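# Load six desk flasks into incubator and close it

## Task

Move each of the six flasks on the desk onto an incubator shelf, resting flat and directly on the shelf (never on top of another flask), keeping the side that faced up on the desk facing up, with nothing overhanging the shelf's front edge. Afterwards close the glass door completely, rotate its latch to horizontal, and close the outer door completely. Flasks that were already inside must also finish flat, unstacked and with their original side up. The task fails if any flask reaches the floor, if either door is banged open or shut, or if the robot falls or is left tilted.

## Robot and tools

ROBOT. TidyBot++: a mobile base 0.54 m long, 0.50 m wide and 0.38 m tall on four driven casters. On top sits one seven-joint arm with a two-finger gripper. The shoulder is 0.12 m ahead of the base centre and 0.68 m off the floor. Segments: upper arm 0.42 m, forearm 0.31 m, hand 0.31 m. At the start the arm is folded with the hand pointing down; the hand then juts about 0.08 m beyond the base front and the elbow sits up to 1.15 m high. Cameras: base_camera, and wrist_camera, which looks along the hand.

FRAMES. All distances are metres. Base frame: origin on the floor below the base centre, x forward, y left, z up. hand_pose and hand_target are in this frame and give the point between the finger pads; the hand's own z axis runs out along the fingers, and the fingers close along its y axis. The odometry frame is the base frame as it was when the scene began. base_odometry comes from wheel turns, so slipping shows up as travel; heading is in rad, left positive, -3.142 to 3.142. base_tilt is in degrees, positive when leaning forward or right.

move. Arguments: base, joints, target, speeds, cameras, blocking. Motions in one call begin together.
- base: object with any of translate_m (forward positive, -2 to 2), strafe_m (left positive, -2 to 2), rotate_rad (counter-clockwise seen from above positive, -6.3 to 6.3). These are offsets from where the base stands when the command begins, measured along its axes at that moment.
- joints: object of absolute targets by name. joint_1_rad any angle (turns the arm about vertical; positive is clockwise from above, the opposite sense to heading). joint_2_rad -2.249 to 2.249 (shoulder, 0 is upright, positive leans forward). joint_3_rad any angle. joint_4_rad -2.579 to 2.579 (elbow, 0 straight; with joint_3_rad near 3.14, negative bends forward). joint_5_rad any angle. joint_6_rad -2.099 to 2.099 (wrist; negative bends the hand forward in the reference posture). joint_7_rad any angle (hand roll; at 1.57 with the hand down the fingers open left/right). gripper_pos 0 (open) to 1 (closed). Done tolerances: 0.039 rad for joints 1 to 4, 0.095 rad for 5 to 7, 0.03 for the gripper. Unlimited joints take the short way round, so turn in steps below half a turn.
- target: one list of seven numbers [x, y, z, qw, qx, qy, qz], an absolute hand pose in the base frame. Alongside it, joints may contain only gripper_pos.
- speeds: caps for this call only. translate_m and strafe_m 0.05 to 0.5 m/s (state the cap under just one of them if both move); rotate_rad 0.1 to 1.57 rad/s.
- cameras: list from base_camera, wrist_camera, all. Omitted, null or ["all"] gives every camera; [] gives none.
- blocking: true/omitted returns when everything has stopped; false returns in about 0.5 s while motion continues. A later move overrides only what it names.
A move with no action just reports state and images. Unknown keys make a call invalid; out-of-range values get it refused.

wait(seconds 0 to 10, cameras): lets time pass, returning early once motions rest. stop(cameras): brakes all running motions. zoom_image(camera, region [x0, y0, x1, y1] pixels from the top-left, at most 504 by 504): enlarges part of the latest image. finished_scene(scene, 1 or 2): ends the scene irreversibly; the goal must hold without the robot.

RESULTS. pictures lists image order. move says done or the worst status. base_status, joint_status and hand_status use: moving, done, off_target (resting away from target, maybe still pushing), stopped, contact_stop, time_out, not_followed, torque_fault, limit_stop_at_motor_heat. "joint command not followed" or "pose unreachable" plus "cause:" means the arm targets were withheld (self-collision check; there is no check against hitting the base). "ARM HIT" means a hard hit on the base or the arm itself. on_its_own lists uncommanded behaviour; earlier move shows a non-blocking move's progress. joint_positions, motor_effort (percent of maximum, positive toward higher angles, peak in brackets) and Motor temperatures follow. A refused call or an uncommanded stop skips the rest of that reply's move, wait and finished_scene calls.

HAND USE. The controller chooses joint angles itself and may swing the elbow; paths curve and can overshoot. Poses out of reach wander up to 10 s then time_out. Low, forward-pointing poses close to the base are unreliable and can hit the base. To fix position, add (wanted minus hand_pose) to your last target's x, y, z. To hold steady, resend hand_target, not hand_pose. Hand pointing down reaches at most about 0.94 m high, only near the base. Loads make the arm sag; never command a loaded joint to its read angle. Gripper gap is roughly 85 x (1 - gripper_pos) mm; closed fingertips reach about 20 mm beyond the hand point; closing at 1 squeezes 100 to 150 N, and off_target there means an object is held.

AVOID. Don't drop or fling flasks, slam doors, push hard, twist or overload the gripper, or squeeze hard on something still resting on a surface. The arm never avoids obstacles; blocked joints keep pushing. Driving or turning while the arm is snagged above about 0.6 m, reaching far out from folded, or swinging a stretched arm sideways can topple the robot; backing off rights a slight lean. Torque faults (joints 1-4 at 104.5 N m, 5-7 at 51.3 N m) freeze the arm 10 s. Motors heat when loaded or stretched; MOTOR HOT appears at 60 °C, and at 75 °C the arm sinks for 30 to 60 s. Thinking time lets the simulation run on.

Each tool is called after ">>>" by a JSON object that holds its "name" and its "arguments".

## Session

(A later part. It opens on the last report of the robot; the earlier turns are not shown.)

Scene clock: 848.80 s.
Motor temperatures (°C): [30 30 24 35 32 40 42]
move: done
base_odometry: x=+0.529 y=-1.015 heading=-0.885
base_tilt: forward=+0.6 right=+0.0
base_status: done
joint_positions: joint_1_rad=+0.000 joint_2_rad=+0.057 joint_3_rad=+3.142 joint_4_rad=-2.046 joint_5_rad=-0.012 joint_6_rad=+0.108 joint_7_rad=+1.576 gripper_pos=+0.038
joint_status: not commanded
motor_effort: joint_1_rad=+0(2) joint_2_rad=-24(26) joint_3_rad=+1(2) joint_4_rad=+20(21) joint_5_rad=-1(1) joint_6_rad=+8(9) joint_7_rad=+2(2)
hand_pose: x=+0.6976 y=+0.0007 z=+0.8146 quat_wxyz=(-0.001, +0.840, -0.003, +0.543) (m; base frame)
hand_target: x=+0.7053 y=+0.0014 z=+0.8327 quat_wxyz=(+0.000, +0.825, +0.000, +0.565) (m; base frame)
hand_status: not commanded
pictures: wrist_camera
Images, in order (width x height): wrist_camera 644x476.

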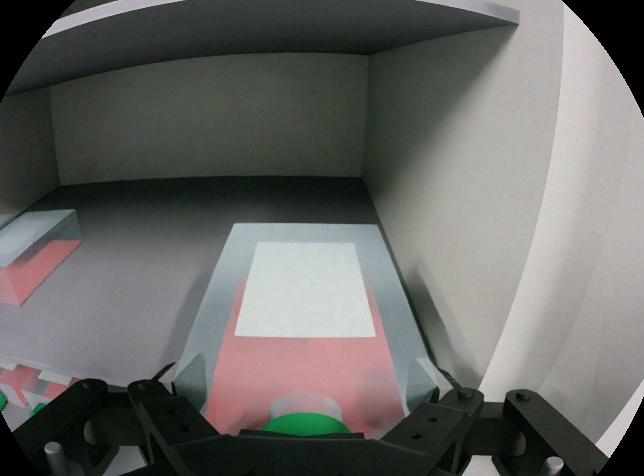

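>>> {"name": "move", "arguments": {"base": {"translate_m": 0.06, "strafe_m": 0.018}, "speeds": {"translate_m": 0.08}, "cameras": ["wrist_camera"]}}

>>> {"name": "move", "arguments": {"base": {"translate_m": 0.085}, "speeds": {"translate_m": 0.06}, "cameras": ["wrist_camera"]}}

Scene clock: 853.97 s.
Motor temperatures (°C): [30 30 24 35 32 40 42]
move: done
base_odometry: x=+0.581 y=-1.050 heading=-0.886
base_tilt: forward=+0.6 right=+0.0
base_status: done
joint_positions: joint_1_rad=+0.000 joint_2_rad=+0.056 joint_3_rad=+3.142 joint_4_rad=-2.046 joint_5_rad=-0.012 joint_6_rad=+0.109 joint_7_rad=+1.576 gripper_pos=+0.038
joint_status: not commanded
motor_effort: joint_1_rad=+0(1) joint_2_rad=-23(26) joint_3_rad=+0(2) joint_4_rad=+20(21) joint_5_rad=-1(1) joint_6_rad=+8(9) joint_7_rad=+1(2)
hand_pose: x=+0.6976 y=+0.0007 z=+0.8149 quat_wxyz=(-0.001, +0.840, -0.003, +0.543) (m; base frame)
hand_target: x=+0.7053 y=+0.0014 z=+0.8327 quat_wxyz=(+0.000, +0.825, +0.000, +0.565) (m; base frame)
hand_status: not commanded
pictures: wrist_camera
Images, in order (width x height): wrist_camera 644x476.

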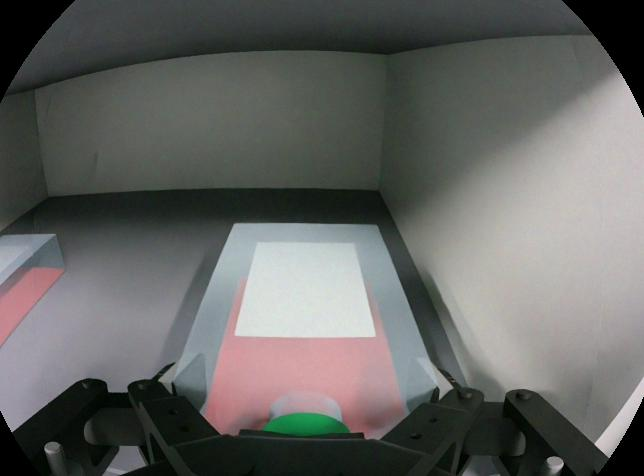

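Scene clock: 855.90 s.
Motor temperatures (°C): [30 30 24 35 32 40 42]
move: done
base_odometry: x=+0.635 y=-1.116 heading=-0.885
base_tilt: forward=+0.6 right=+0.0
base_status: done
joint_positions: joint_1_rad=+0.000 joint_2_rad=+0.056 joint_3_rad=+3.142 joint_4_rad=-2.046 joint_5_rad=-0.012 joint_6_rad=+0.109 joint_7_rad=+1.576 gripper_pos=+0.038
joint_status: not commanded
motor_effort: joint_1_rad=+0(2) joint_2_rad=-24(26) joint_3_rad=+0(2) joint_4_rad=+20(21) joint_5_rad=-1(1) joint_6_rad=+8(8) joint_7_rad=+1(2)
hand_pose: x=+0.6976 y=+0.0007 z=+0.8151 quat_wxyz=(-0.001, +0.840, -0.003, +0.543) (m; base frame)
hand_target: x=+0.7053 y=+0.0014 z=+0.8327 quat_wxyz=(+0.000, +0.825, +0.000, +0.565) (m; base frame)
hand_status: not commanded
pictures: wrist_camera
Images, in order (width x height): wrist_camera 644x476.

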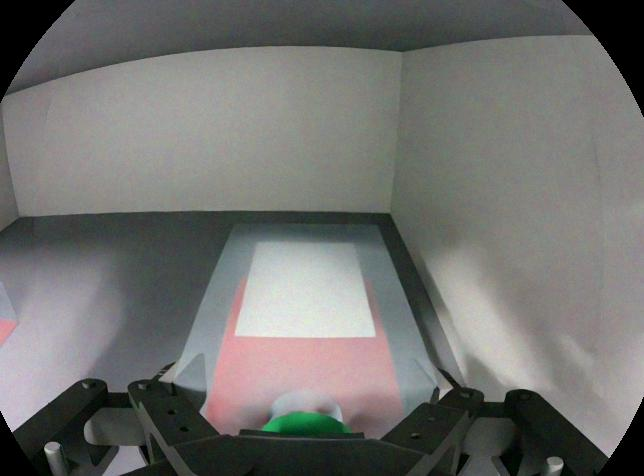

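>>> {"name": "move", "arguments": {"joints": {"joint_1_rad":0,"joint_2_rad":0.09,"joint_3_rad":3.1416,"joint_4_rad":-2.08,"joint_5_rad":0,"joint_6_rad":0.2,"joint_7_rad":1.571}, "cameras": []}}

>>> {"name": "move", "arguments": {"joints": {"joint_1_rad":0,"joint_2_rad":0.115,"joint_3_rad":3.1416,"joint_4_rad":-2.11,"joint_5_rad":0,"joint_6_rad":0.25,"joint_7_rad":1.571}, "cameras": ["wrist_camera"]}}

Scene clock: 859.87 s.
Motor temperatures (°C): [30 30 24 35 32 40 42]
move: done
base_odometry: x=+0.635 y=-1.116 heading=-0.885
base_tilt: forward=+0.6 right=+0.0
base_status: not commanded
joint_positions: joint_1_rad=+0.000 joint_2_rad=+0.085 joint_3_rad=+3.142 joint_4_rad=-2.083 joint_5_rad=-0.012 joint_6_rad=+0.156 joint_7_rad=+1.576 gripper_pos=+0.038
joint_status: all done
motor_effort: joint_1_rad=+0(1) joint_2_rad=-24(25) joint_3_rad=+0(1) joint_4_rad=+19(21) joint_5_rad=-1(2) joint_6_rad=+7(9) joint_7_rad=+1(2)
hand_pose: x=+0.6963 y=+0.0005 z=+0.7916 quat_wxyz=(-0.001, +0.845, -0.003, +0.535) (m; base frame)
hand_target: x=+0.7032 y=+0.0014 z=+0.8026 quat_wxyz=(+0.000, +0.833, +0.000, +0.553) (m; base frame)
hand_status: not commanded
pictures: none
No camera images: "cameras" was empty.

Scene clock: 860.53 s.
Motor temperatures (°C): [30 30 24 35 32 40 42]
move: done
base_odometry: x=+0.635 y=-1.116 heading=-0.885
base_tilt: forward=+0.6 right=+0.0
base_status: not commanded
joint_positions: joint_1_rad=+0.000 joint_2_rad=+0.102 joint_3_rad=+3.142 joint_4_rad=-2.108 joint_5_rad=-0.012 joint_6_rad=+0.211 joint_7_rad=+1.576 gripper_pos=+0.038
joint_status: all done
motor_effort: joint_1_rad=+0(1) joint_2_rad=-24(25) joint_3_rad=+0(1) joint_4_rad=+18(20) joint_5_rad=-1(2) joint_6_rad=+7(9) joint_7_rad=+1(2)
hand_pose: x=+0.6974 y=+0.0003 z=+0.7834 quat_wxyz=(-0.001, +0.841, -0.004, +0.541) (m; base frame)
hand_target: x=+0.7029 y=+0.0014 z=+0.7861 quat_wxyz=(+0.000, +0.835, +0.000, +0.551) (m; base frame)
hand_status: not commanded
pictures: wrist_camera
Images, in order (width x height): wrist_camera 644x476.

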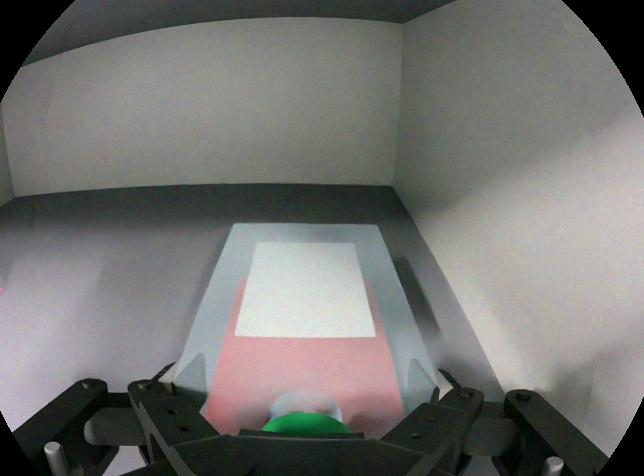

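>>> {"name": "move", "arguments": {"joints": {"joint_1_rad":0,"joint_2_rad":0.13,"joint_3_rad":3.1416,"joint_4_rad":-2.128,"joint_5_rad":0,"joint_6_rad":0.275,"joint_7_rad":1.571}, "cameras": []}}

>>> {"name": "move", "arguments": {"joints": {"joint_1_rad":0,"joint_2_rad":0.145,"joint_3_rad":3.1416,"joint_4_rad":-2.143,"joint_5_rad":0,"joint_6_rad":0.305,"joint_7_rad":1.571}, "cameras": ["wrist_camera"]}}

Scene clock: 865.37 s.
Motor temperatures (°C): [30 30 24 35 32 40 42]
move: done
base_odometry: x=+0.635 y=-1.116 heading=-0.885
base_tilt: forward=+0.6 right=+0.0
base_status: not commanded
joint_positions: joint_1_rad=+0.000 joint_2_rad=+0.108 joint_3_rad=+3.142 joint_4_rad=-2.119 joint_5_rad=-0.012 joint_6_rad=+0.241 joint_7_rad=+1.576 gripper_pos=+0.038
joint_status: all done
motor_effort: joint_1_rad=+0(0) joint_2_rad=-22(25) joint_3_rad=+0(1) joint_4_rad=+18(19) joint_5_rad=-1(1) joint_6_rad=+7(8) joint_7_rad=+1(1)
hand_pose: x=+0.6981 y=+0.0002 z=+0.7829 quat_wxyz=(+0.000, +0.838, -0.004, +0.546) (m; base frame)
hand_target: x=+0.7018 y=+0.0014 z=+0.7749 quat_wxyz=(+0.000, +0.837, +0.000, +0.547) (m; base frame)
hand_status: not commanded
pictures: none
No camera images: "cameras" was empty.

Scene clock: 865.93 s.
Motor temperatures (°C): [30 30 24 35 32 40 42]
move: done
base_odometry: x=+0.635 y=-1.116 heading=-0.885
base_tilt: forward=+0.6 right=+0.0
base_status: not commanded
joint_positions: joint_1_rad=+0.000 joint_2_rad=+0.115 joint_3_rad=+3.142 joint_4_rad=-2.129 joint_5_rad=-0.012 joint_6_rad=+0.276 joint_7_rad=+1.576 gripper_pos=+0.038
joint_status: all done
motor_effort: joint_1_rad=+0(1) joint_2_rad=-21(23) joint_3_rad=+0(1) joint_4_rad=+16(18) joint_5_rad=-1(1) joint_6_rad=+6(7) joint_7_rad=+1(2)
hand_pose: x=+0.7000 y=+0.0001 z=+0.7832 quat_wxyz=(+0.000, +0.833, -0.004, +0.554) (m; base frame)
hand_target: x=+0.7019 y=+0.0014 z=+0.7668 quat_wxyz=(+0.000, +0.837, +0.000, +0.547) (m; base frame)
hand_status: not commanded
pictures: wrist_camera
Images, in order (width x height): wrist_camera 644x476.

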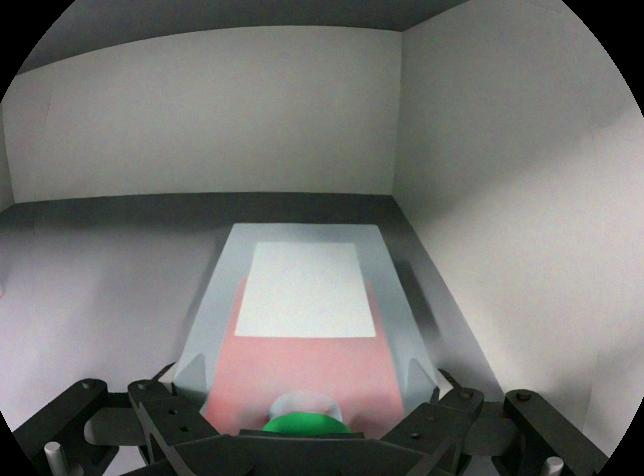

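>>> {"name": "move", "arguments": {"joints": {"joint_1_rad":0,"joint_2_rad":0.125,"joint_3_rad":3.1416,"joint_4_rad":-2.128,"joint_5_rad":0,"joint_6_rad":0.26,"joint_7_rad":1.571}, "cameras": []}}

>>> {"name": "move", "arguments": {"joints": {"gripper_pos": 0}, "cameras": ["wrist_camera"]}}

>>> {"name": "move", "arguments": {"base": {"translate_m": -0.14}, "speeds": {"translate_m": 0.06}, "cameras": ["wrist_camera"]}}

Scene clock: 870.63 s.
Motor temperatures (°C): [30 30 24 35 32 40 42]
move: done
base_odometry: x=+0.635 y=-1.116 heading=-0.885
base_tilt: forward=+0.6 right=+0.0
base_status: not commanded
joint_positions: joint_1_rad=+0.000 joint_2_rad=+0.113 joint_3_rad=+3.142 joint_4_rad=-2.129 joint_5_rad=-0.012 joint_6_rad=+0.270 joint_7_rad=+1.576 gripper_pos=+0.038
joint_status: all done
motor_effort: joint_1_rad=+0(1) joint_2_rad=-21(24) joint_3_rad=-1(1) joint_4_rad=+16(17) joint_5_rad=-1(1) joint_6_rad=+6(7) joint_7_rad=+1(2)
hand_pose: x=+0.6993 y=+0.0001 z=+0.7832 quat_wxyz=(+0.000, +0.834, -0.004, +0.552) (m; base frame)
hand_target: x=+0.6994 y=+0.0014 z=+0.7735 quat_wxyz=(+0.000, +0.840, +0.000, +0.543) (m; base frame)
hand_status: not commanded
pictures: none
No camera images: "cameras" was empty.

Scene clock: 871.40 s.
Motor temperatures (°C): [30 30 24 35 32 40 42]
move: done
base_odometry: x=+0.635 y=-1.116 heading=-0.885
base_tilt: forward=+0.6 right=+0.0
base_status: not commanded
joint_positions: joint_1_rad=+0.000 joint_2_rad=+0.116 joint_3_rad=+3.142 joint_4_rad=-2.130 joint_5_rad=-0.012 joint_6_rad=+0.270 joint_7_rad=+1.576 gripper_pos=+0.000
joint_status: all done
motor_effort: joint_1_rad=+0(1) joint_2_rad=-23(25) joint_3_rad=+0(1) joint_4_rad=+18(19) joint_5_rad=-1(1) joint_6_rad=+8(8) joint_7_rad=+1(2)
hand_pose: x=+0.6992 y=+0.0001 z=+0.7805 quat_wxyz=(+0.000, +0.835, -0.004, +0.550) (m; base frame)
hand_target: x=+0.6994 y=+0.0014 z=+0.7735 quat_wxyz=(+0.000, +0.840, +0.000, +0.543) (m; base frame)
hand_status: not commanded
pictures: wrist_camera
Images, in order (width x height): wrist_camera 644x476.

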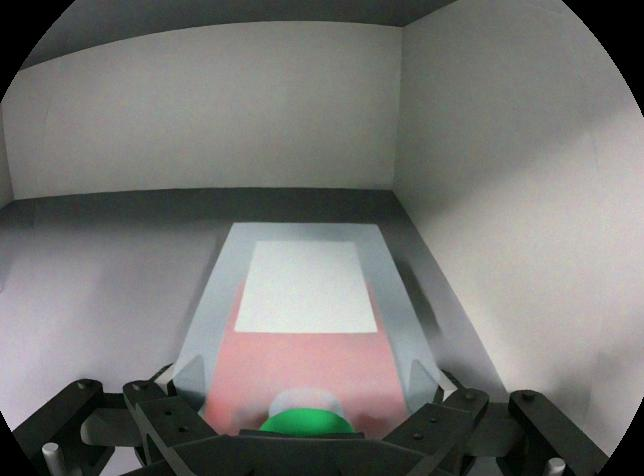

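Scene clock: 874.23 s.
Motor temperatures (°C): [30 30 24 35 32 40 42]
move: done
base_odometry: x=+0.546 y=-1.007 heading=-0.885
base_tilt: forward=+0.6 right=+0.1
base_status: done
joint_positions: joint_1_rad=+0.000 joint_2_rad=+0.117 joint_3_rad=+3.142 joint_4_rad=-2.130 joint_5_rad=-0.012 joint_6_rad=+0.270 joint_7_rad=+1.576 gripper_pos=+0.000
joint_status: not commanded
motor_effort: joint_1_rad=+1(1) joint_2_rad=-24(26) joint_3_rad=-1(2) joint_4_rad=+18(19) joint_5_rad=-1(1) joint_6_rad=+7(8) joint_7_rad=+1(2)
hand_pose: x=+0.6993 y=+0.0001 z=+0.7796 quat_wxyz=(+0.000, +0.835, -0.004, +0.550) (m; base frame)
hand_target: x=+0.6994 y=+0.0014 z=+0.7735 quat_wxyz=(+0.000, +0.840, +0.000, +0.543) (m; base frame)
hand_status: not commanded
pictures: wrist_camera
Images, in order (width x height): wrist_camera 644x476.

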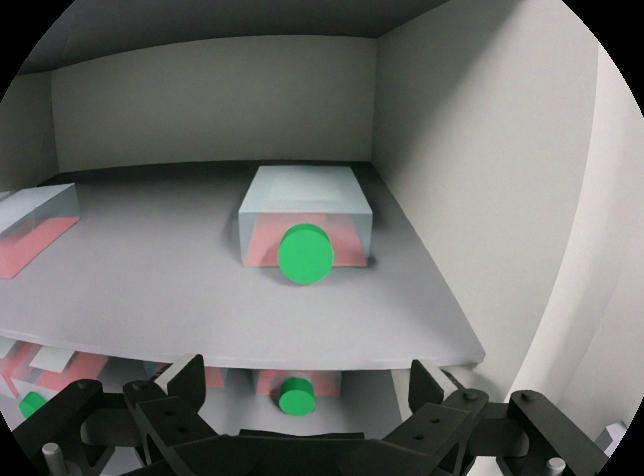

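>>> {"name": "move", "arguments": {"base": {"translate_m": -0.5}, "speeds": {"translate_m": 0.3}, "cameras": []}}

>>> {"name": "move", "arguments": {"base": {"translate_m": -0.5, "strafe_m": 0.3}, "joints": {"joint_1_rad":0,"joint_2_rad":-0.215,"joint_3_rad":3.1416,"joint_4_rad":-1.866,"joint_5_rad":0,"joint_6_rad":-0.306,"joint_7_rad":1.571}, "cameras": ["wrist_camera"]}}

>>> {"name": "move", "arguments": {"base": {"strafe_m": 0.75}, "cameras": []}}

>>> {"name": "move", "arguments": {"base": {"rotate_rad": 1.571}, "speeds": {"rotate_rad": 1.0}, "cameras": ["wrist_camera"]}}

Scene clock: 898.27 s.
Motor temperatures (°C): [30 31 24 34 32 40 42]
move: done
base_odometry: x=+0.230 y=-0.620 heading=-0.886
base_tilt: forward=+0.5 right=+0.1
base_status: done
joint_positions: joint_1_rad=+0.000 joint_2_rad=+0.118 joint_3_rad=+3.142 joint_4_rad=-2.131 joint_5_rad=-0.012 joint_6_rad=+0.270 joint_7_rad=+1.576 gripper_pos=+0.000
joint_status: not commanded
motor_effort: joint_1_rad=+0(1) joint_2_rad=-24(27) joint_3_rad=+1(1) joint_4_rad=+18(19) joint_5_rad=-1(1) joint_6_rad=+7(8) joint_7_rad=+1(2)
hand_pose: x=+0.6991 y=+0.0001 z=+0.7787 quat_wxyz=(+0.000, +0.836, -0.004, +0.549) (m; base frame)
hand_target: x=+0.6994 y=+0.0014 z=+0.7735 quat_wxyz=(+0.000, +0.840, +0.000, +0.543) (m; base frame)
hand_status: not commanded
pictures: none
No camera images: "cameras" was empty.

Scene clock: 900.80 s.
Motor temperatures (°C): [30 31 24 34 32 40 42]
move: done
base_odometry: x=+0.146 y=-0.043 heading=-0.886
base_tilt: forward=+0.5 right=+0.0
base_status: done
joint_positions: joint_1_rad=+0.000 joint_2_rad=-0.219 joint_3_rad=+3.142 joint_4_rad=-1.888 joint_5_rad=-0.012 joint_6_rad=-0.250 joint_7_rad=+1.576 gripper_pos=+0.000
joint_status: all done
motor_effort: joint_1_rad=+0(2) joint_2_rad=-15(28) joint_3_rad=+0(3) joint_4_rad=+22(22) joint_5_rad=-1(2) joint_6_rad=+8(9) joint_7_rad=+1(3)
hand_pose: x=+0.6331 y=+0.0020 z=+0.9555 quat_wxyz=(-0.003, +0.819, -0.002, +0.574) (m; base frame)
hand_target: x=+0.6310 y=+0.0014 z=+0.9504 quat_wxyz=(+0.000, +0.830, +0.000, +0.558) (m; base frame)
hand_status: not commanded
pictures: wrist_camera
Images, in order (width x height): wrist_camera 644x476.

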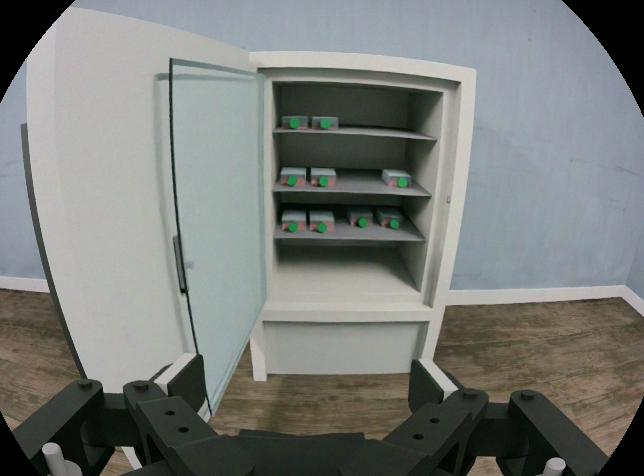

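Scene clock: 903.37 s.
Motor temperatures (°C): [30 31 24 34 32 40 42]
move: done
base_odometry: x=+0.726 y=+0.432 heading=-0.885
base_tilt: forward=+0.5 right=+0.0
base_status: done
joint_positions: joint_1_rad=+0.000 joint_2_rad=-0.219 joint_3_rad=+3.142 joint_4_rad=-1.888 joint_5_rad=-0.012 joint_6_rad=-0.251 joint_7_rad=+1.576 gripper_pos=+0.000
joint_status: not commanded
motor_effort: joint_1_rad=+0(2) joint_2_rad=-14(16) joint_3_rad=+0(3) joint_4_rad=+22(22) joint_5_rad=-1(1) joint_6_rad=+8(8) joint_7_rad=+1(2)
hand_pose: x=+0.6331 y=+0.0020 z=+0.9553 quat_wxyz=(-0.003, +0.819, -0.002, +0.574) (m; base frame)
hand_target: x=+0.6310 y=+0.0014 z=+0.9504 quat_wxyz=(+0.000, +0.830, +0.000, +0.558) (m; base frame)
hand_status: not commanded
pictures: none
No camera images: "cameras" was empty.

Scene clock: 905.87 s.
Motor temperatures (°C): [30 31 24 34 32 40 42]
move: done
base_odometry: x=+0.726 y=+0.432 heading=+0.686
base_tilt: forward=+0.5 right=+0.0
base_status: done
joint_positions: joint_1_rad=+0.000 joint_2_rad=-0.219 joint_3_rad=+3.142 joint_4_rad=-1.888 joint_5_rad=-0.012 joint_6_rad=-0.251 joint_7_rad=+1.576 gripper_pos=+0.000
joint_status: not commanded
motor_effort: joint_1_rad=+0(2) joint_2_rad=-15(17) joint_3_rad=-1(2) joint_4_rad=+22(22) joint_5_rad=-1(2) joint_6_rad=+8(8) joint_7_rad=+1(2)
hand_pose: x=+0.6331 y=+0.0021 z=+0.9553 quat_wxyz=(-0.003, +0.819, -0.002, +0.574) (m; base frame)
hand_target: x=+0.6310 y=+0.0014 z=+0.9504 quat_wxyz=(+0.000, +0.830, +0.000, +0.558) (m; base frame)
hand_status: not commanded
pictures: wrist_camera
Images, in order (width x height): wrist_camera 644x476.

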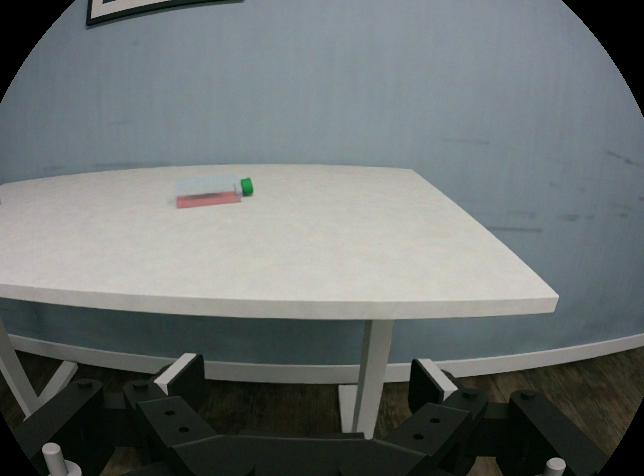

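>>> {"name": "move", "arguments": {"base": {"translate_m": 0.38, "strafe_m": 0.14}, "speeds": {"translate_m": 0.25}, "joints": {"joint_1_rad":0,"joint_2_rad":-0.185,"joint_3_rad":3.1416,"joint_4_rad":-2.0,"joint_5_rad":0,"joint_6_rad":-0.14,"joint_7_rad":1.571,"gripper_pos":1}, "cameras": ["wrist_camera"]}}

Scene clock: 914.70 s.
Motor temperatures (°C): [30 30 24 35 32 40 42]
move: done
base_odometry: x=+0.932 y=+0.781 heading=+0.686
base_tilt: forward=+0.6 right=+0.0
base_status: done
joint_positions: joint_1_rad=+0.000 joint_2_rad=-0.185 joint_3_rad=+3.142 joint_4_rad=-2.001 joint_5_rad=-0.012 joint_6_rad=-0.182 joint_7_rad=+1.576 gripper_pos=+0.999
joint_status: all done
motor_effort: joint_1_rad=+0(1) joint_2_rad=-15(19) joint_3_rad=+0(1) joint_4_rad=+21(23) joint_5_rad=-1(2) joint_6_rad=+8(9) joint_7_rad=+1(2)
hand_pose: x=+0.6299 y=+0.0018 z=+0.8907 quat_wxyz=(-0.003, +0.841, -0.002, +0.542) (m; base frame)
hand_target: x=+0.6352 y=+0.0014 z=+0.9027 quat_wxyz=(+0.000, +0.829, +0.000, +0.559) (m; base frame)
hand_status: not commanded
pictures: wrist_camera
Images, in order (width x height): wrist_camera 644x476.

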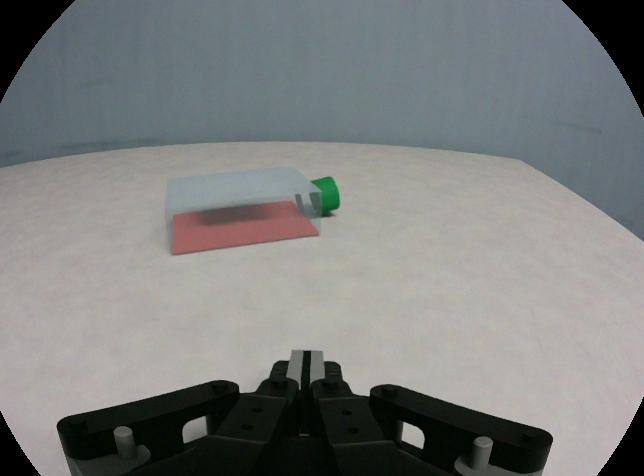

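>>> {"name": "move", "arguments": {"base": {"translate_m": 0.17}, "speeds": {"translate_m": 0.08}, "cameras": ["wrist_camera"]}}

>>> {"name": "move", "arguments": {"base": {"translate_m": 0.04}, "speeds": {"translate_m": 0.05}, "cameras": ["wrist_camera"]}}

Scene clock: 920.27 s.
Motor temperatures (°C): [30 30 24 35 32 40 42]
move: done
base_odometry: x=+1.063 y=+0.889 heading=+0.687
base_tilt: forward=+0.6 right=+0.0
base_status: done
joint_positions: joint_1_rad=+0.000 joint_2_rad=-0.186 joint_3_rad=+3.142 joint_4_rad=-2.001 joint_5_rad=-0.012 joint_6_rad=-0.181 joint_7_rad=+1.576 gripper_pos=+0.999
joint_status: not commanded
motor_effort: joint_1_rad=+0(1) joint_2_rad=-15(18) joint_3_rad=+0(1) joint_4_rad=+21(22) joint_5_rad=-1(1) joint_6_rad=+7(8) joint_7_rad=+1(2)
hand_pose: x=+0.6298 y=+0.0018 z=+0.8910 quat_wxyz=(-0.003, +0.840, -0.002, +0.542) (m; base frame)
hand_target: x=+0.6352 y=+0.0014 z=+0.9027 quat_wxyz=(+0.000, +0.829, +0.000, +0.559) (m; base frame)
hand_status: not commanded
pictures: wrist_camera
Images, in order (width x height): wrist_camera 644x476.

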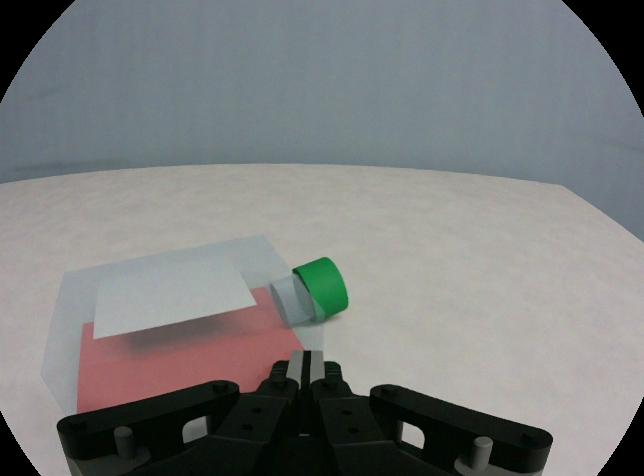

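Scene clock: 921.57 s.
Motor temperatures (°C): [30 30 24 35 32 40 42]
move: done
base_odometry: x=+1.094 y=+0.915 heading=+0.687
base_tilt: forward=+0.5 right=+0.0
base_status: done
joint_positions: joint_1_rad=+0.000 joint_2_rad=-0.187 joint_3_rad=+3.142 joint_4_rad=-2.001 joint_5_rad=-0.012 joint_6_rad=-0.181 joint_7_rad=+1.576 gripper_pos=+0.999
joint_status: not commanded
motor_effort: joint_1_rad=+0(1) joint_2_rad=-16(19) joint_3_rad=+0(1) joint_4_rad=+21(22) joint_5_rad=-1(1) joint_6_rad=+7(8) joint_7_rad=+1(2)
hand_pose: x=+0.6296 y=+0.0018 z=+0.8914 quat_wxyz=(-0.003, +0.840, -0.002, +0.542) (m; base frame)
hand_target: x=+0.6352 y=+0.0014 z=+0.9027 quat_wxyz=(+0.000, +0.829, +0.000, +0.559) (m; base frame)
hand_status: not commanded
pictures: wrist_camera
Images, in order (width x height): wrist_camera 644x476.

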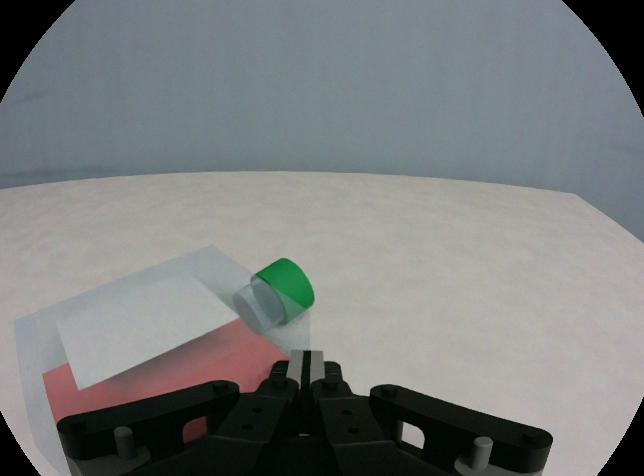

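>>> {"name": "move", "arguments": {"base": {"translate_m": 0.03, "strafe_m": 0.015}, "speeds": {"translate_m": 0.05}, "cameras": ["wrist_camera"]}}

>>> {"name": "move", "arguments": {"base": {"translate_m": 0.02, "strafe_m": 0.025}, "speeds": {"translate_m": 0.05}, "cameras": ["wrist_camera"]}}

Scene clock: 926.10 s.
Motor temperatures (°C): [30 30 24 35 32 40 42]
move: done
base_odometry: x=+1.108 y=+0.945 heading=+0.687
base_tilt: forward=+0.6 right=+0.0
base_status: done
joint_positions: joint_1_rad=+0.000 joint_2_rad=-0.187 joint_3_rad=+3.142 joint_4_rad=-2.001 joint_5_rad=-0.012 joint_6_rad=-0.181 joint_7_rad=+1.576 gripper_pos=+0.999
joint_status: not commanded
motor_effort: joint_1_rad=+0(1) joint_2_rad=-15(18) joint_3_rad=+0(2) joint_4_rad=+21(22) joint_5_rad=-1(1) joint_6_rad=+8(8) joint_7_rad=+1(2)
hand_pose: x=+0.6296 y=+0.0018 z=+0.8916 quat_wxyz=(-0.003, +0.840, -0.002, +0.543) (m; base frame)
hand_target: x=+0.6352 y=+0.0014 z=+0.9027 quat_wxyz=(+0.000, +0.829, +0.000, +0.559) (m; base frame)
hand_status: not commanded
pictures: wrist_camera
Images, in order (width x height): wrist_camera 644x476.

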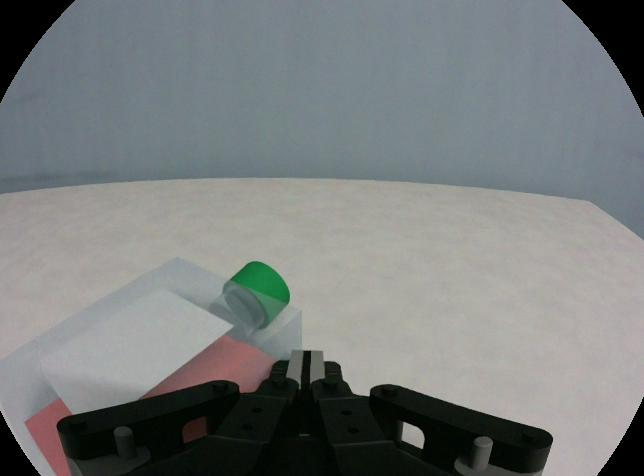

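Scene clock: 927.23 s.
Motor temperatures (°C): [30 30 24 35 32 40 42]
move: done
base_odometry: x=+1.108 y=+0.977 heading=+0.687
base_tilt: forward=+0.6 right=+0.0
base_status: done
joint_positions: joint_1_rad=+0.000 joint_2_rad=-0.188 joint_3_rad=+3.142 joint_4_rad=-2.001 joint_5_rad=-0.012 joint_6_rad=-0.181 joint_7_rad=+1.576 gripper_pos=+0.999
joint_status: not commanded
motor_effort: joint_1_rad=+0(2) joint_2_rad=-15(17) joint_3_rad=+0(2) joint_4_rad=+21(22) joint_5_rad=-1(1) joint_6_rad=+8(8) joint_7_rad=+1(2)
hand_pose: x=+0.6295 y=+0.0018 z=+0.8918 quat_wxyz=(-0.003, +0.840, -0.002, +0.543) (m; base frame)
hand_target: x=+0.6352 y=+0.0014 z=+0.9027 quat_wxyz=(+0.000, +0.829, +0.000, +0.559) (m; base frame)
hand_status: not commanded
pictures: wrist_camera
Images, in order (width x height): wrist_camera 644x476.

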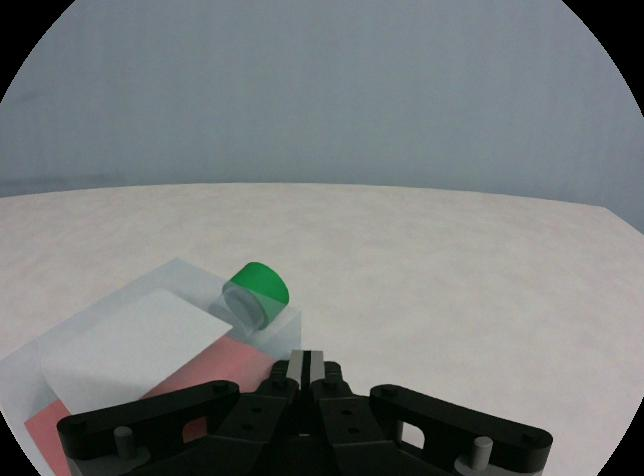

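>>> {"name": "move", "arguments": {"base": {"translate_m": -0.2}, "speeds": {"translate_m": 0.15}, "cameras": ["wrist_camera"]}}

Scene clock: 931.93 s.
Motor temperatures (°C): [30 30 24 35 32 40 42]
move: done
base_odometry: x=+0.953 y=+0.851 heading=+0.687
base_tilt: forward=+0.5 right=+0.0
base_status: done
joint_positions: joint_1_rad=+0.000 joint_2_rad=-0.189 joint_3_rad=+3.142 joint_4_rad=-2.001 joint_5_rad=-0.012 joint_6_rad=-0.180 joint_7_rad=+1.576 gripper_pos=+0.999
joint_status: not commanded
motor_effort: joint_1_rad=+0(1) joint_2_rad=-15(18) joint_3_rad=+0(2) joint_4_rad=+22(22) joint_5_rad=-1(1) joint_6_rad=+8(8) joint_7_rad=+1(2)
hand_pose: x=+0.6291 y=+0.0018 z=+0.8927 quat_wxyz=(-0.003, +0.839, -0.002, +0.544) (m; base frame)
hand_target: x=+0.6352 y=+0.0014 z=+0.9027 quat_wxyz=(+0.000, +0.829, +0.000, +0.559) (m; base frame)
hand_status: not commanded
pictures: wrist_camera
Images, in order (width x height): wrist_camera 644x476.

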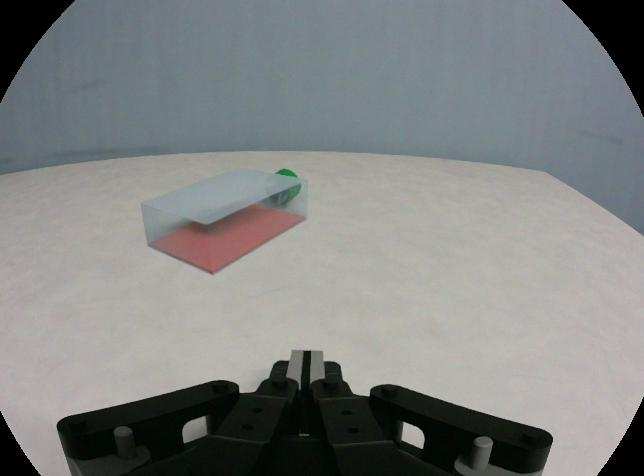

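>>> {"name": "move", "arguments": {"base": {"translate_m": -0.15}, "joints": {"joint_1_rad":0,"joint_2_rad":-0.215,"joint_3_rad":3.1416,"joint_4_rad":-1.82,"joint_5_rad":0,"joint_6_rad":-0.346,"joint_7_rad":1.571,"gripper_pos":0}, "cameras": []}}

>>> {"name": "move", "arguments": {"base": {"translate_m": 0.07, "strafe_m": 0.662}, "speeds": {"strafe_m": 0.3}, "cameras": []}}

>>> {"name": "move", "arguments": {"base": {"rotate_rad": -0.57}, "speeds": {"rotate_rad": 0.5}, "cameras": ["wrist_camera"]}}

Scene clock: 943.80 s.
Motor temperatures (°C): [30 30 24 35 32 40 42]
move: done
base_odometry: x=+0.837 y=+0.756 heading=+0.687
base_tilt: forward=+0.6 right=+0.0
base_status: done
joint_positions: joint_1_rad=+0.000 joint_2_rad=-0.221 joint_3_rad=+3.142 joint_4_rad=-1.842 joint_5_rad=-0.012 joint_6_rad=-0.290 joint_7_rad=+1.576 gripper_pos=+0.000
joint_status: all done
motor_effort: joint_1_rad=+1(1) joint_2_rad=-14(20) joint_3_rad=+0(2) joint_4_rad=+22(23) joint_5_rad=-1(1) joint_6_rad=+8(8) joint_7_rad=+2(3)
hand_pose: x=+0.6342 y=+0.0022 z=+0.9725 quat_wxyz=(-0.003, +0.817, -0.002, +0.577) (m; base frame)
hand_target: x=+0.6325 y=+0.0014 z=+0.9666 quat_wxyz=(+0.000, +0.828, +0.000, +0.561) (m; base frame)
hand_status: not commanded
pictures: none
No camera images: "cameras" was empty.

Scene clock: 946.90 s.
Motor temperatures (°C): [30 30 24 35 32 40 42]
move: done
base_odometry: x=+0.471 y=+1.312 heading=+0.686
base_tilt: forward=+0.6 right=+0.0
base_status: done
joint_positions: joint_1_rad=+0.000 joint_2_rad=-0.221 joint_3_rad=+3.142 joint_4_rad=-1.842 joint_5_rad=-0.012 joint_6_rad=-0.291 joint_7_rad=+1.576 gripper_pos=+0.000
joint_status: not commanded
motor_effort: joint_1_rad=+0(2) joint_2_rad=-15(16) joint_3_rad=+0(3) joint_4_rad=+22(22) joint_5_rad=-1(1) joint_6_rad=+7(8) joint_7_rad=+1(2)
hand_pose: x=+0.6342 y=+0.0021 z=+0.9723 quat_wxyz=(-0.003, +0.817, -0.002, +0.577) (m; base frame)
hand_target: x=+0.6325 y=+0.0014 z=+0.9666 quat_wxyz=(+0.000, +0.828, +0.000, +0.561) (m; base frame)
hand_status: not commanded
pictures: none
No camera images: "cameras" was empty.

Scene clock: 948.70 s.
Motor temperatures (°C): [30 30 24 35 32 40 42]
move: done
base_odometry: x=+0.471 y=+1.312 heading=+0.117
base_tilt: forward=+0.6 right=+0.0
base_status: done
joint_positions: joint_1_rad=+0.000 joint_2_rad=-0.221 joint_3_rad=+3.142 joint_4_rad=-1.842 joint_5_rad=-0.012 joint_6_rad=-0.291 joint_7_rad=+1.576 gripper_pos=+0.000
joint_status: not commanded
motor_effort: joint_1_rad=+0(2) joint_2_rad=-14(16) joint_3_rad=+0(2) joint_4_rad=+22(22) joint_5_rad=-1(1) joint_6_rad=+8(8) joint_7_rad=+1(2)
hand_pose: x=+0.6342 y=+0.0021 z=+0.9723 quat_wxyz=(-0.003, +0.817, -0.002, +0.577) (m; base frame)
hand_target: x=+0.6325 y=+0.0014 z=+0.9666 quat_wxyz=(+0.000, +0.828, +0.000, +0.561) (m; base frame)
hand_status: not commanded
pictures: wrist_camera
Images, in order (width x height): wrist_camera 644x476.

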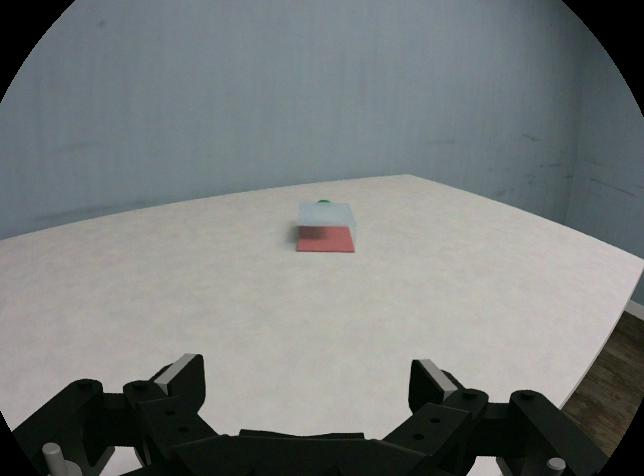

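>>> {"name": "move", "arguments": {"base": {"rotate_rad": -0.03, "strafe_m": 0.006}, "speeds": {"rotate_rad": 0.2, "strafe_m": 0.1}, "joints": {"joint_1_rad":0,"joint_2_rad":0.225,"joint_3_rad":3.1416,"joint_4_rad":-1.60,"joint_5_rad":0,"joint_6_rad":-0.115,"joint_7_rad":1.571}, "cameras": ["wrist_camera"]}}

Scene clock: 955.20 s.
Motor temperatures (°C): [30 30 24 35 32 40 42]
move: done
base_odometry: x=+0.470 y=+1.318 heading=+0.087
base_tilt: forward=+0.6 right=+0.0
base_status: done
joint_positions: joint_1_rad=+0.001 joint_2_rad=+0.212 joint_3_rad=+3.142 joint_4_rad=-1.625 joint_5_rad=-0.012 joint_6_rad=-0.160 joint_7_rad=+1.576 gripper_pos=+0.000
joint_status: all done
motor_effort: joint_1_rad=+0(3) joint_2_rad=-31(33) joint_3_rad=-1(4) joint_4_rad=+21(22) joint_5_rad=-1(2) joint_6_rad=+7(9) joint_7_rad=+1(2)
hand_pose: x=+0.7943 y=+0.0010 z=+0.8817 quat_wxyz=(-0.002, +0.841, -0.003, +0.541) (m; base frame)
hand_target: x=+0.8074 y=+0.0014 z=+0.9005 quat_wxyz=(+0.000, +0.825, +0.000, +0.565) (m; base frame)
hand_status: not commanded
pictures: wrist_camera
Images, in order (width x height): wrist_camera 644x476.

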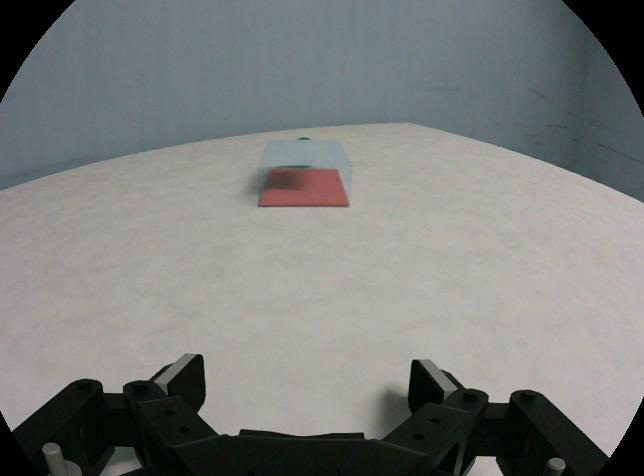

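>>> {"name": "move", "arguments": {"base": {"rotate_rad": 0.012, "strafe_m": -0.008}, "speeds": {"rotate_rad": 0.2, "strafe_m": 0.1}, "cameras": []}}

>>> {"name": "move", "arguments": {"base": {"translate_m": 0.16}, "speeds": {"translate_m": 0.1}, "cameras": ["wrist_camera"]}}

Scene clock: 959.43 s.
Motor temperatures (°C): [30 30 24 35 32 40 42]
move: done
base_odometry: x=+0.471 y=+1.310 heading=+0.098
base_tilt: forward=+0.6 right=+0.0
base_status: done
joint_positions: joint_1_rad=+0.000 joint_2_rad=+0.212 joint_3_rad=+3.142 joint_4_rad=-1.625 joint_5_rad=-0.012 joint_6_rad=-0.160 joint_7_rad=+1.576 gripper_pos=+0.000
joint_status: not commanded
motor_effort: joint_1_rad=+0(4) joint_2_rad=-30(31) joint_3_rad=+0(3) joint_4_rad=+21(21) joint_5_rad=-1(1) joint_6_rad=+7(8) joint_7_rad=+2(2)
hand_pose: x=+0.7943 y=+0.0015 z=+0.8817 quat_wxyz=(-0.002, +0.841, -0.002, +0.541) (m; base frame)
hand_target: x=+0.8074 y=+0.0014 z=+0.9005 quat_wxyz=(+0.000, +0.825, +0.000, +0.565) (m; base frame)
hand_status: not commanded
pictures: none
No camera images: "cameras" was empty.

Scene clock: 961.63 s.
Motor temperatures (°C): [30 30 24 35 32 40 42]
move: done
base_odometry: x=+0.630 y=+1.326 heading=+0.097
base_tilt: forward=+0.6 right=+0.0
base_status: done
joint_positions: joint_1_rad=+0.000 joint_2_rad=+0.216 joint_3_rad=+3.142 joint_4_rad=-1.621 joint_5_rad=-0.012 joint_6_rad=-0.157 joint_7_rad=+1.576 gripper_pos=+0.000
joint_status: not commanded
motor_effort: joint_1_rad=+0(1) joint_2_rad=-31(32) joint_3_rad=+0(2) joint_4_rad=+21(22) joint_5_rad=-1(1) joint_6_rad=+7(8) joint_7_rad=+1(2)
hand_pose: x=+0.7963 y=+0.0016 z=+0.8819 quat_wxyz=(-0.002, +0.840, -0.002, +0.543) (m; base frame)
hand_target: x=+0.8074 y=+0.0014 z=+0.9005 quat_wxyz=(+0.000, +0.825, +0.000, +0.565) (m; base frame)
hand_status: not commanded
pictures: wrist_camera
Images, in order (width x height): wrist_camera 644x476.

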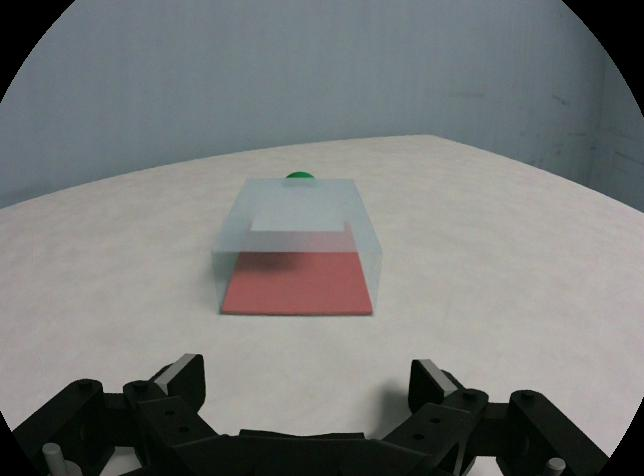

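>>> {"name": "move", "arguments": {"base": {"translate_m": 0.045, "strafe_m": 0.0052}, "speeds": {"translate_m": 0.06}, "cameras": ["wrist_camera"]}}

Scene clock: 965.67 s.
Motor temperatures (°C): [30 30 24 35 32 40 42]
move: done
base_odometry: x=+0.675 y=+1.335 heading=+0.097
base_tilt: forward=+0.6 right=+0.0
base_status: done
joint_positions: joint_1_rad=+0.000 joint_2_rad=+0.217 joint_3_rad=+3.142 joint_4_rad=-1.621 joint_5_rad=-0.012 joint_6_rad=-0.156 joint_7_rad=+1.576 gripper_pos=+0.000
joint_status: not commanded
motor_effort: joint_1_rad=+0(1) joint_2_rad=-31(33) joint_3_rad=+0(2) joint_4_rad=+21(21) joint_5_rad=-1(1) joint_6_rad=+7(8) joint_7_rad=+1(2)
hand_pose: x=+0.7967 y=+0.0016 z=+0.8818 quat_wxyz=(-0.002, +0.840, -0.002, +0.543) (m; base frame)
hand_target: x=+0.8074 y=+0.0014 z=+0.9005 quat_wxyz=(+0.000, +0.825, +0.000, +0.565) (m; base frame)
hand_status: not commanded
pictures: wrist_camera
Images, in order (width x height): wrist_camera 644x476.

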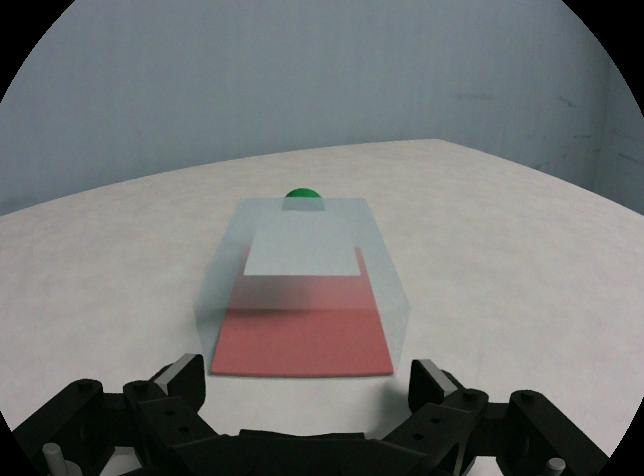

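>>> {"name": "move", "arguments": {"base": {"strafe_m": 0.0022}, "speeds": {"strafe_m": 0.05}, "cameras": ["wrist_camera"]}}

Scene clock: 968.40 s.
Motor temperatures (°C): [30 31 24 35 32 40 42]
move: done
base_odometry: x=+0.675 y=+1.337 heading=+0.097
base_tilt: forward=+0.6 right=+0.0
base_status: done
joint_positions: joint_1_rad=+0.000 joint_2_rad=+0.217 joint_3_rad=+3.142 joint_4_rad=-1.621 joint_5_rad=-0.012 joint_6_rad=-0.156 joint_7_rad=+1.576 gripper_pos=+0.000
joint_status: not commanded
motor_effort: joint_1_rad=+1(5) joint_2_rad=-31(32) joint_3_rad=+0(5) joint_4_rad=+21(21) joint_5_rad=-1(1) joint_6_rad=+7(8) joint_7_rad=+1(2)
hand_pose: x=+0.7967 y=+0.0019 z=+0.8818 quat_wxyz=(-0.003, +0.840, -0.002, +0.543) (m; base frame)
hand_target: x=+0.8074 y=+0.0014 z=+0.9005 quat_wxyz=(+0.000, +0.825, +0.000, +0.565) (m; base frame)
hand_status: not commanded
pictures: wrist_camera
Images, in order (width x height): wrist_camera 644x476.

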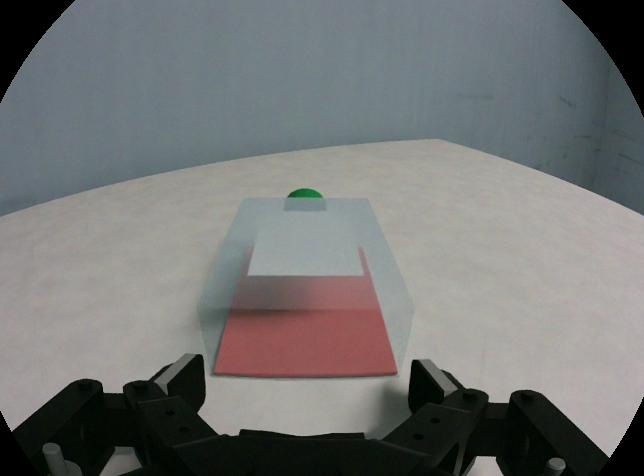

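>>> {"name": "move", "arguments": {"base": {"translate_m": 0.022}, "speeds": {"translate_m": 0.05}, "cameras": ["wrist_camera"]}}

>>> {"name": "move", "arguments": {"base": {"translate_m": 0.038}, "speeds": {"translate_m": 0.05}, "cameras": ["wrist_camera"]}}

Scene clock: 972.13 s.
Motor temperatures (°C): [30 31 24 35 32 40 42]
move: done
base_odometry: x=+0.697 y=+1.340 heading=+0.097
base_tilt: forward=+0.6 right=+0.0
base_status: done
joint_positions: joint_1_rad=+0.000 joint_2_rad=+0.217 joint_3_rad=+3.142 joint_4_rad=-1.621 joint_5_rad=-0.012 joint_6_rad=-0.156 joint_7_rad=+1.576 gripper_pos=+0.000
joint_status: not commanded
motor_effort: joint_1_rad=+0(1) joint_2_rad=-31(33) joint_3_rad=+0(1) joint_4_rad=+21(22) joint_5_rad=-1(1) joint_6_rad=+7(8) joint_7_rad=+1(2)
hand_pose: x=+0.7969 y=+0.0019 z=+0.8819 quat_wxyz=(-0.002, +0.840, -0.002, +0.543) (m; base frame)
hand_target: x=+0.8074 y=+0.0014 z=+0.9005 quat_wxyz=(+0.000, +0.825, +0.000, +0.565) (m; base frame)
hand_status: not commanded
pictures: wrist_camera
Images, in order (width x height): wrist_camera 644x476.

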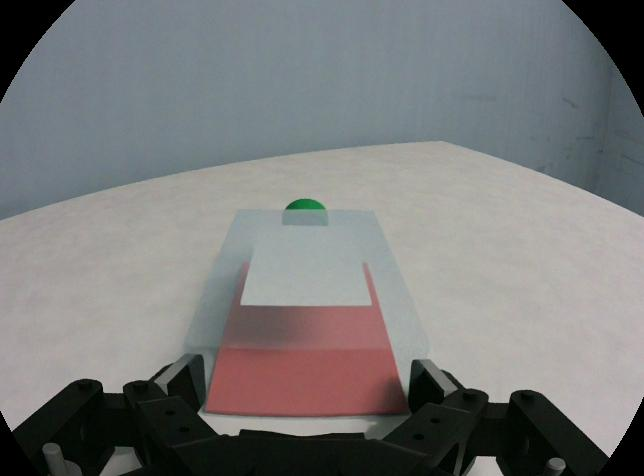

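Scene clock: 973.40 s.
Motor temperatures (°C): [30 31 24 35 32 40 42]
move: done
base_odometry: x=+0.734 y=+1.343 heading=+0.097
base_tilt: forward=+0.5 right=+0.0
base_status: done
joint_positions: joint_1_rad=+0.000 joint_2_rad=+0.218 joint_3_rad=+3.142 joint_4_rad=-1.620 joint_5_rad=-0.012 joint_6_rad=-0.155 joint_7_rad=+1.576 gripper_pos=+0.000
joint_status: not commanded
motor_effort: joint_1_rad=+0(1) joint_2_rad=-30(33) joint_3_rad=+0(1) joint_4_rad=+21(22) joint_5_rad=-1(1) joint_6_rad=+7(8) joint_7_rad=+1(2)
hand_pose: x=+0.7970 y=+0.0019 z=+0.8819 quat_wxyz=(-0.002, +0.840, -0.002, +0.543) (m; base frame)
hand_target: x=+0.8074 y=+0.0014 z=+0.9005 quat_wxyz=(+0.000, +0.825, +0.000, +0.565) (m; base frame)
hand_status: not commanded
pictures: wrist_camera
Images, in order (width x height): wrist_camera 644x476.

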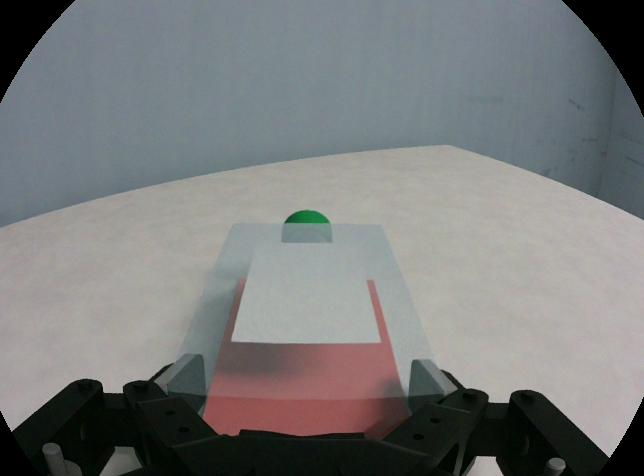

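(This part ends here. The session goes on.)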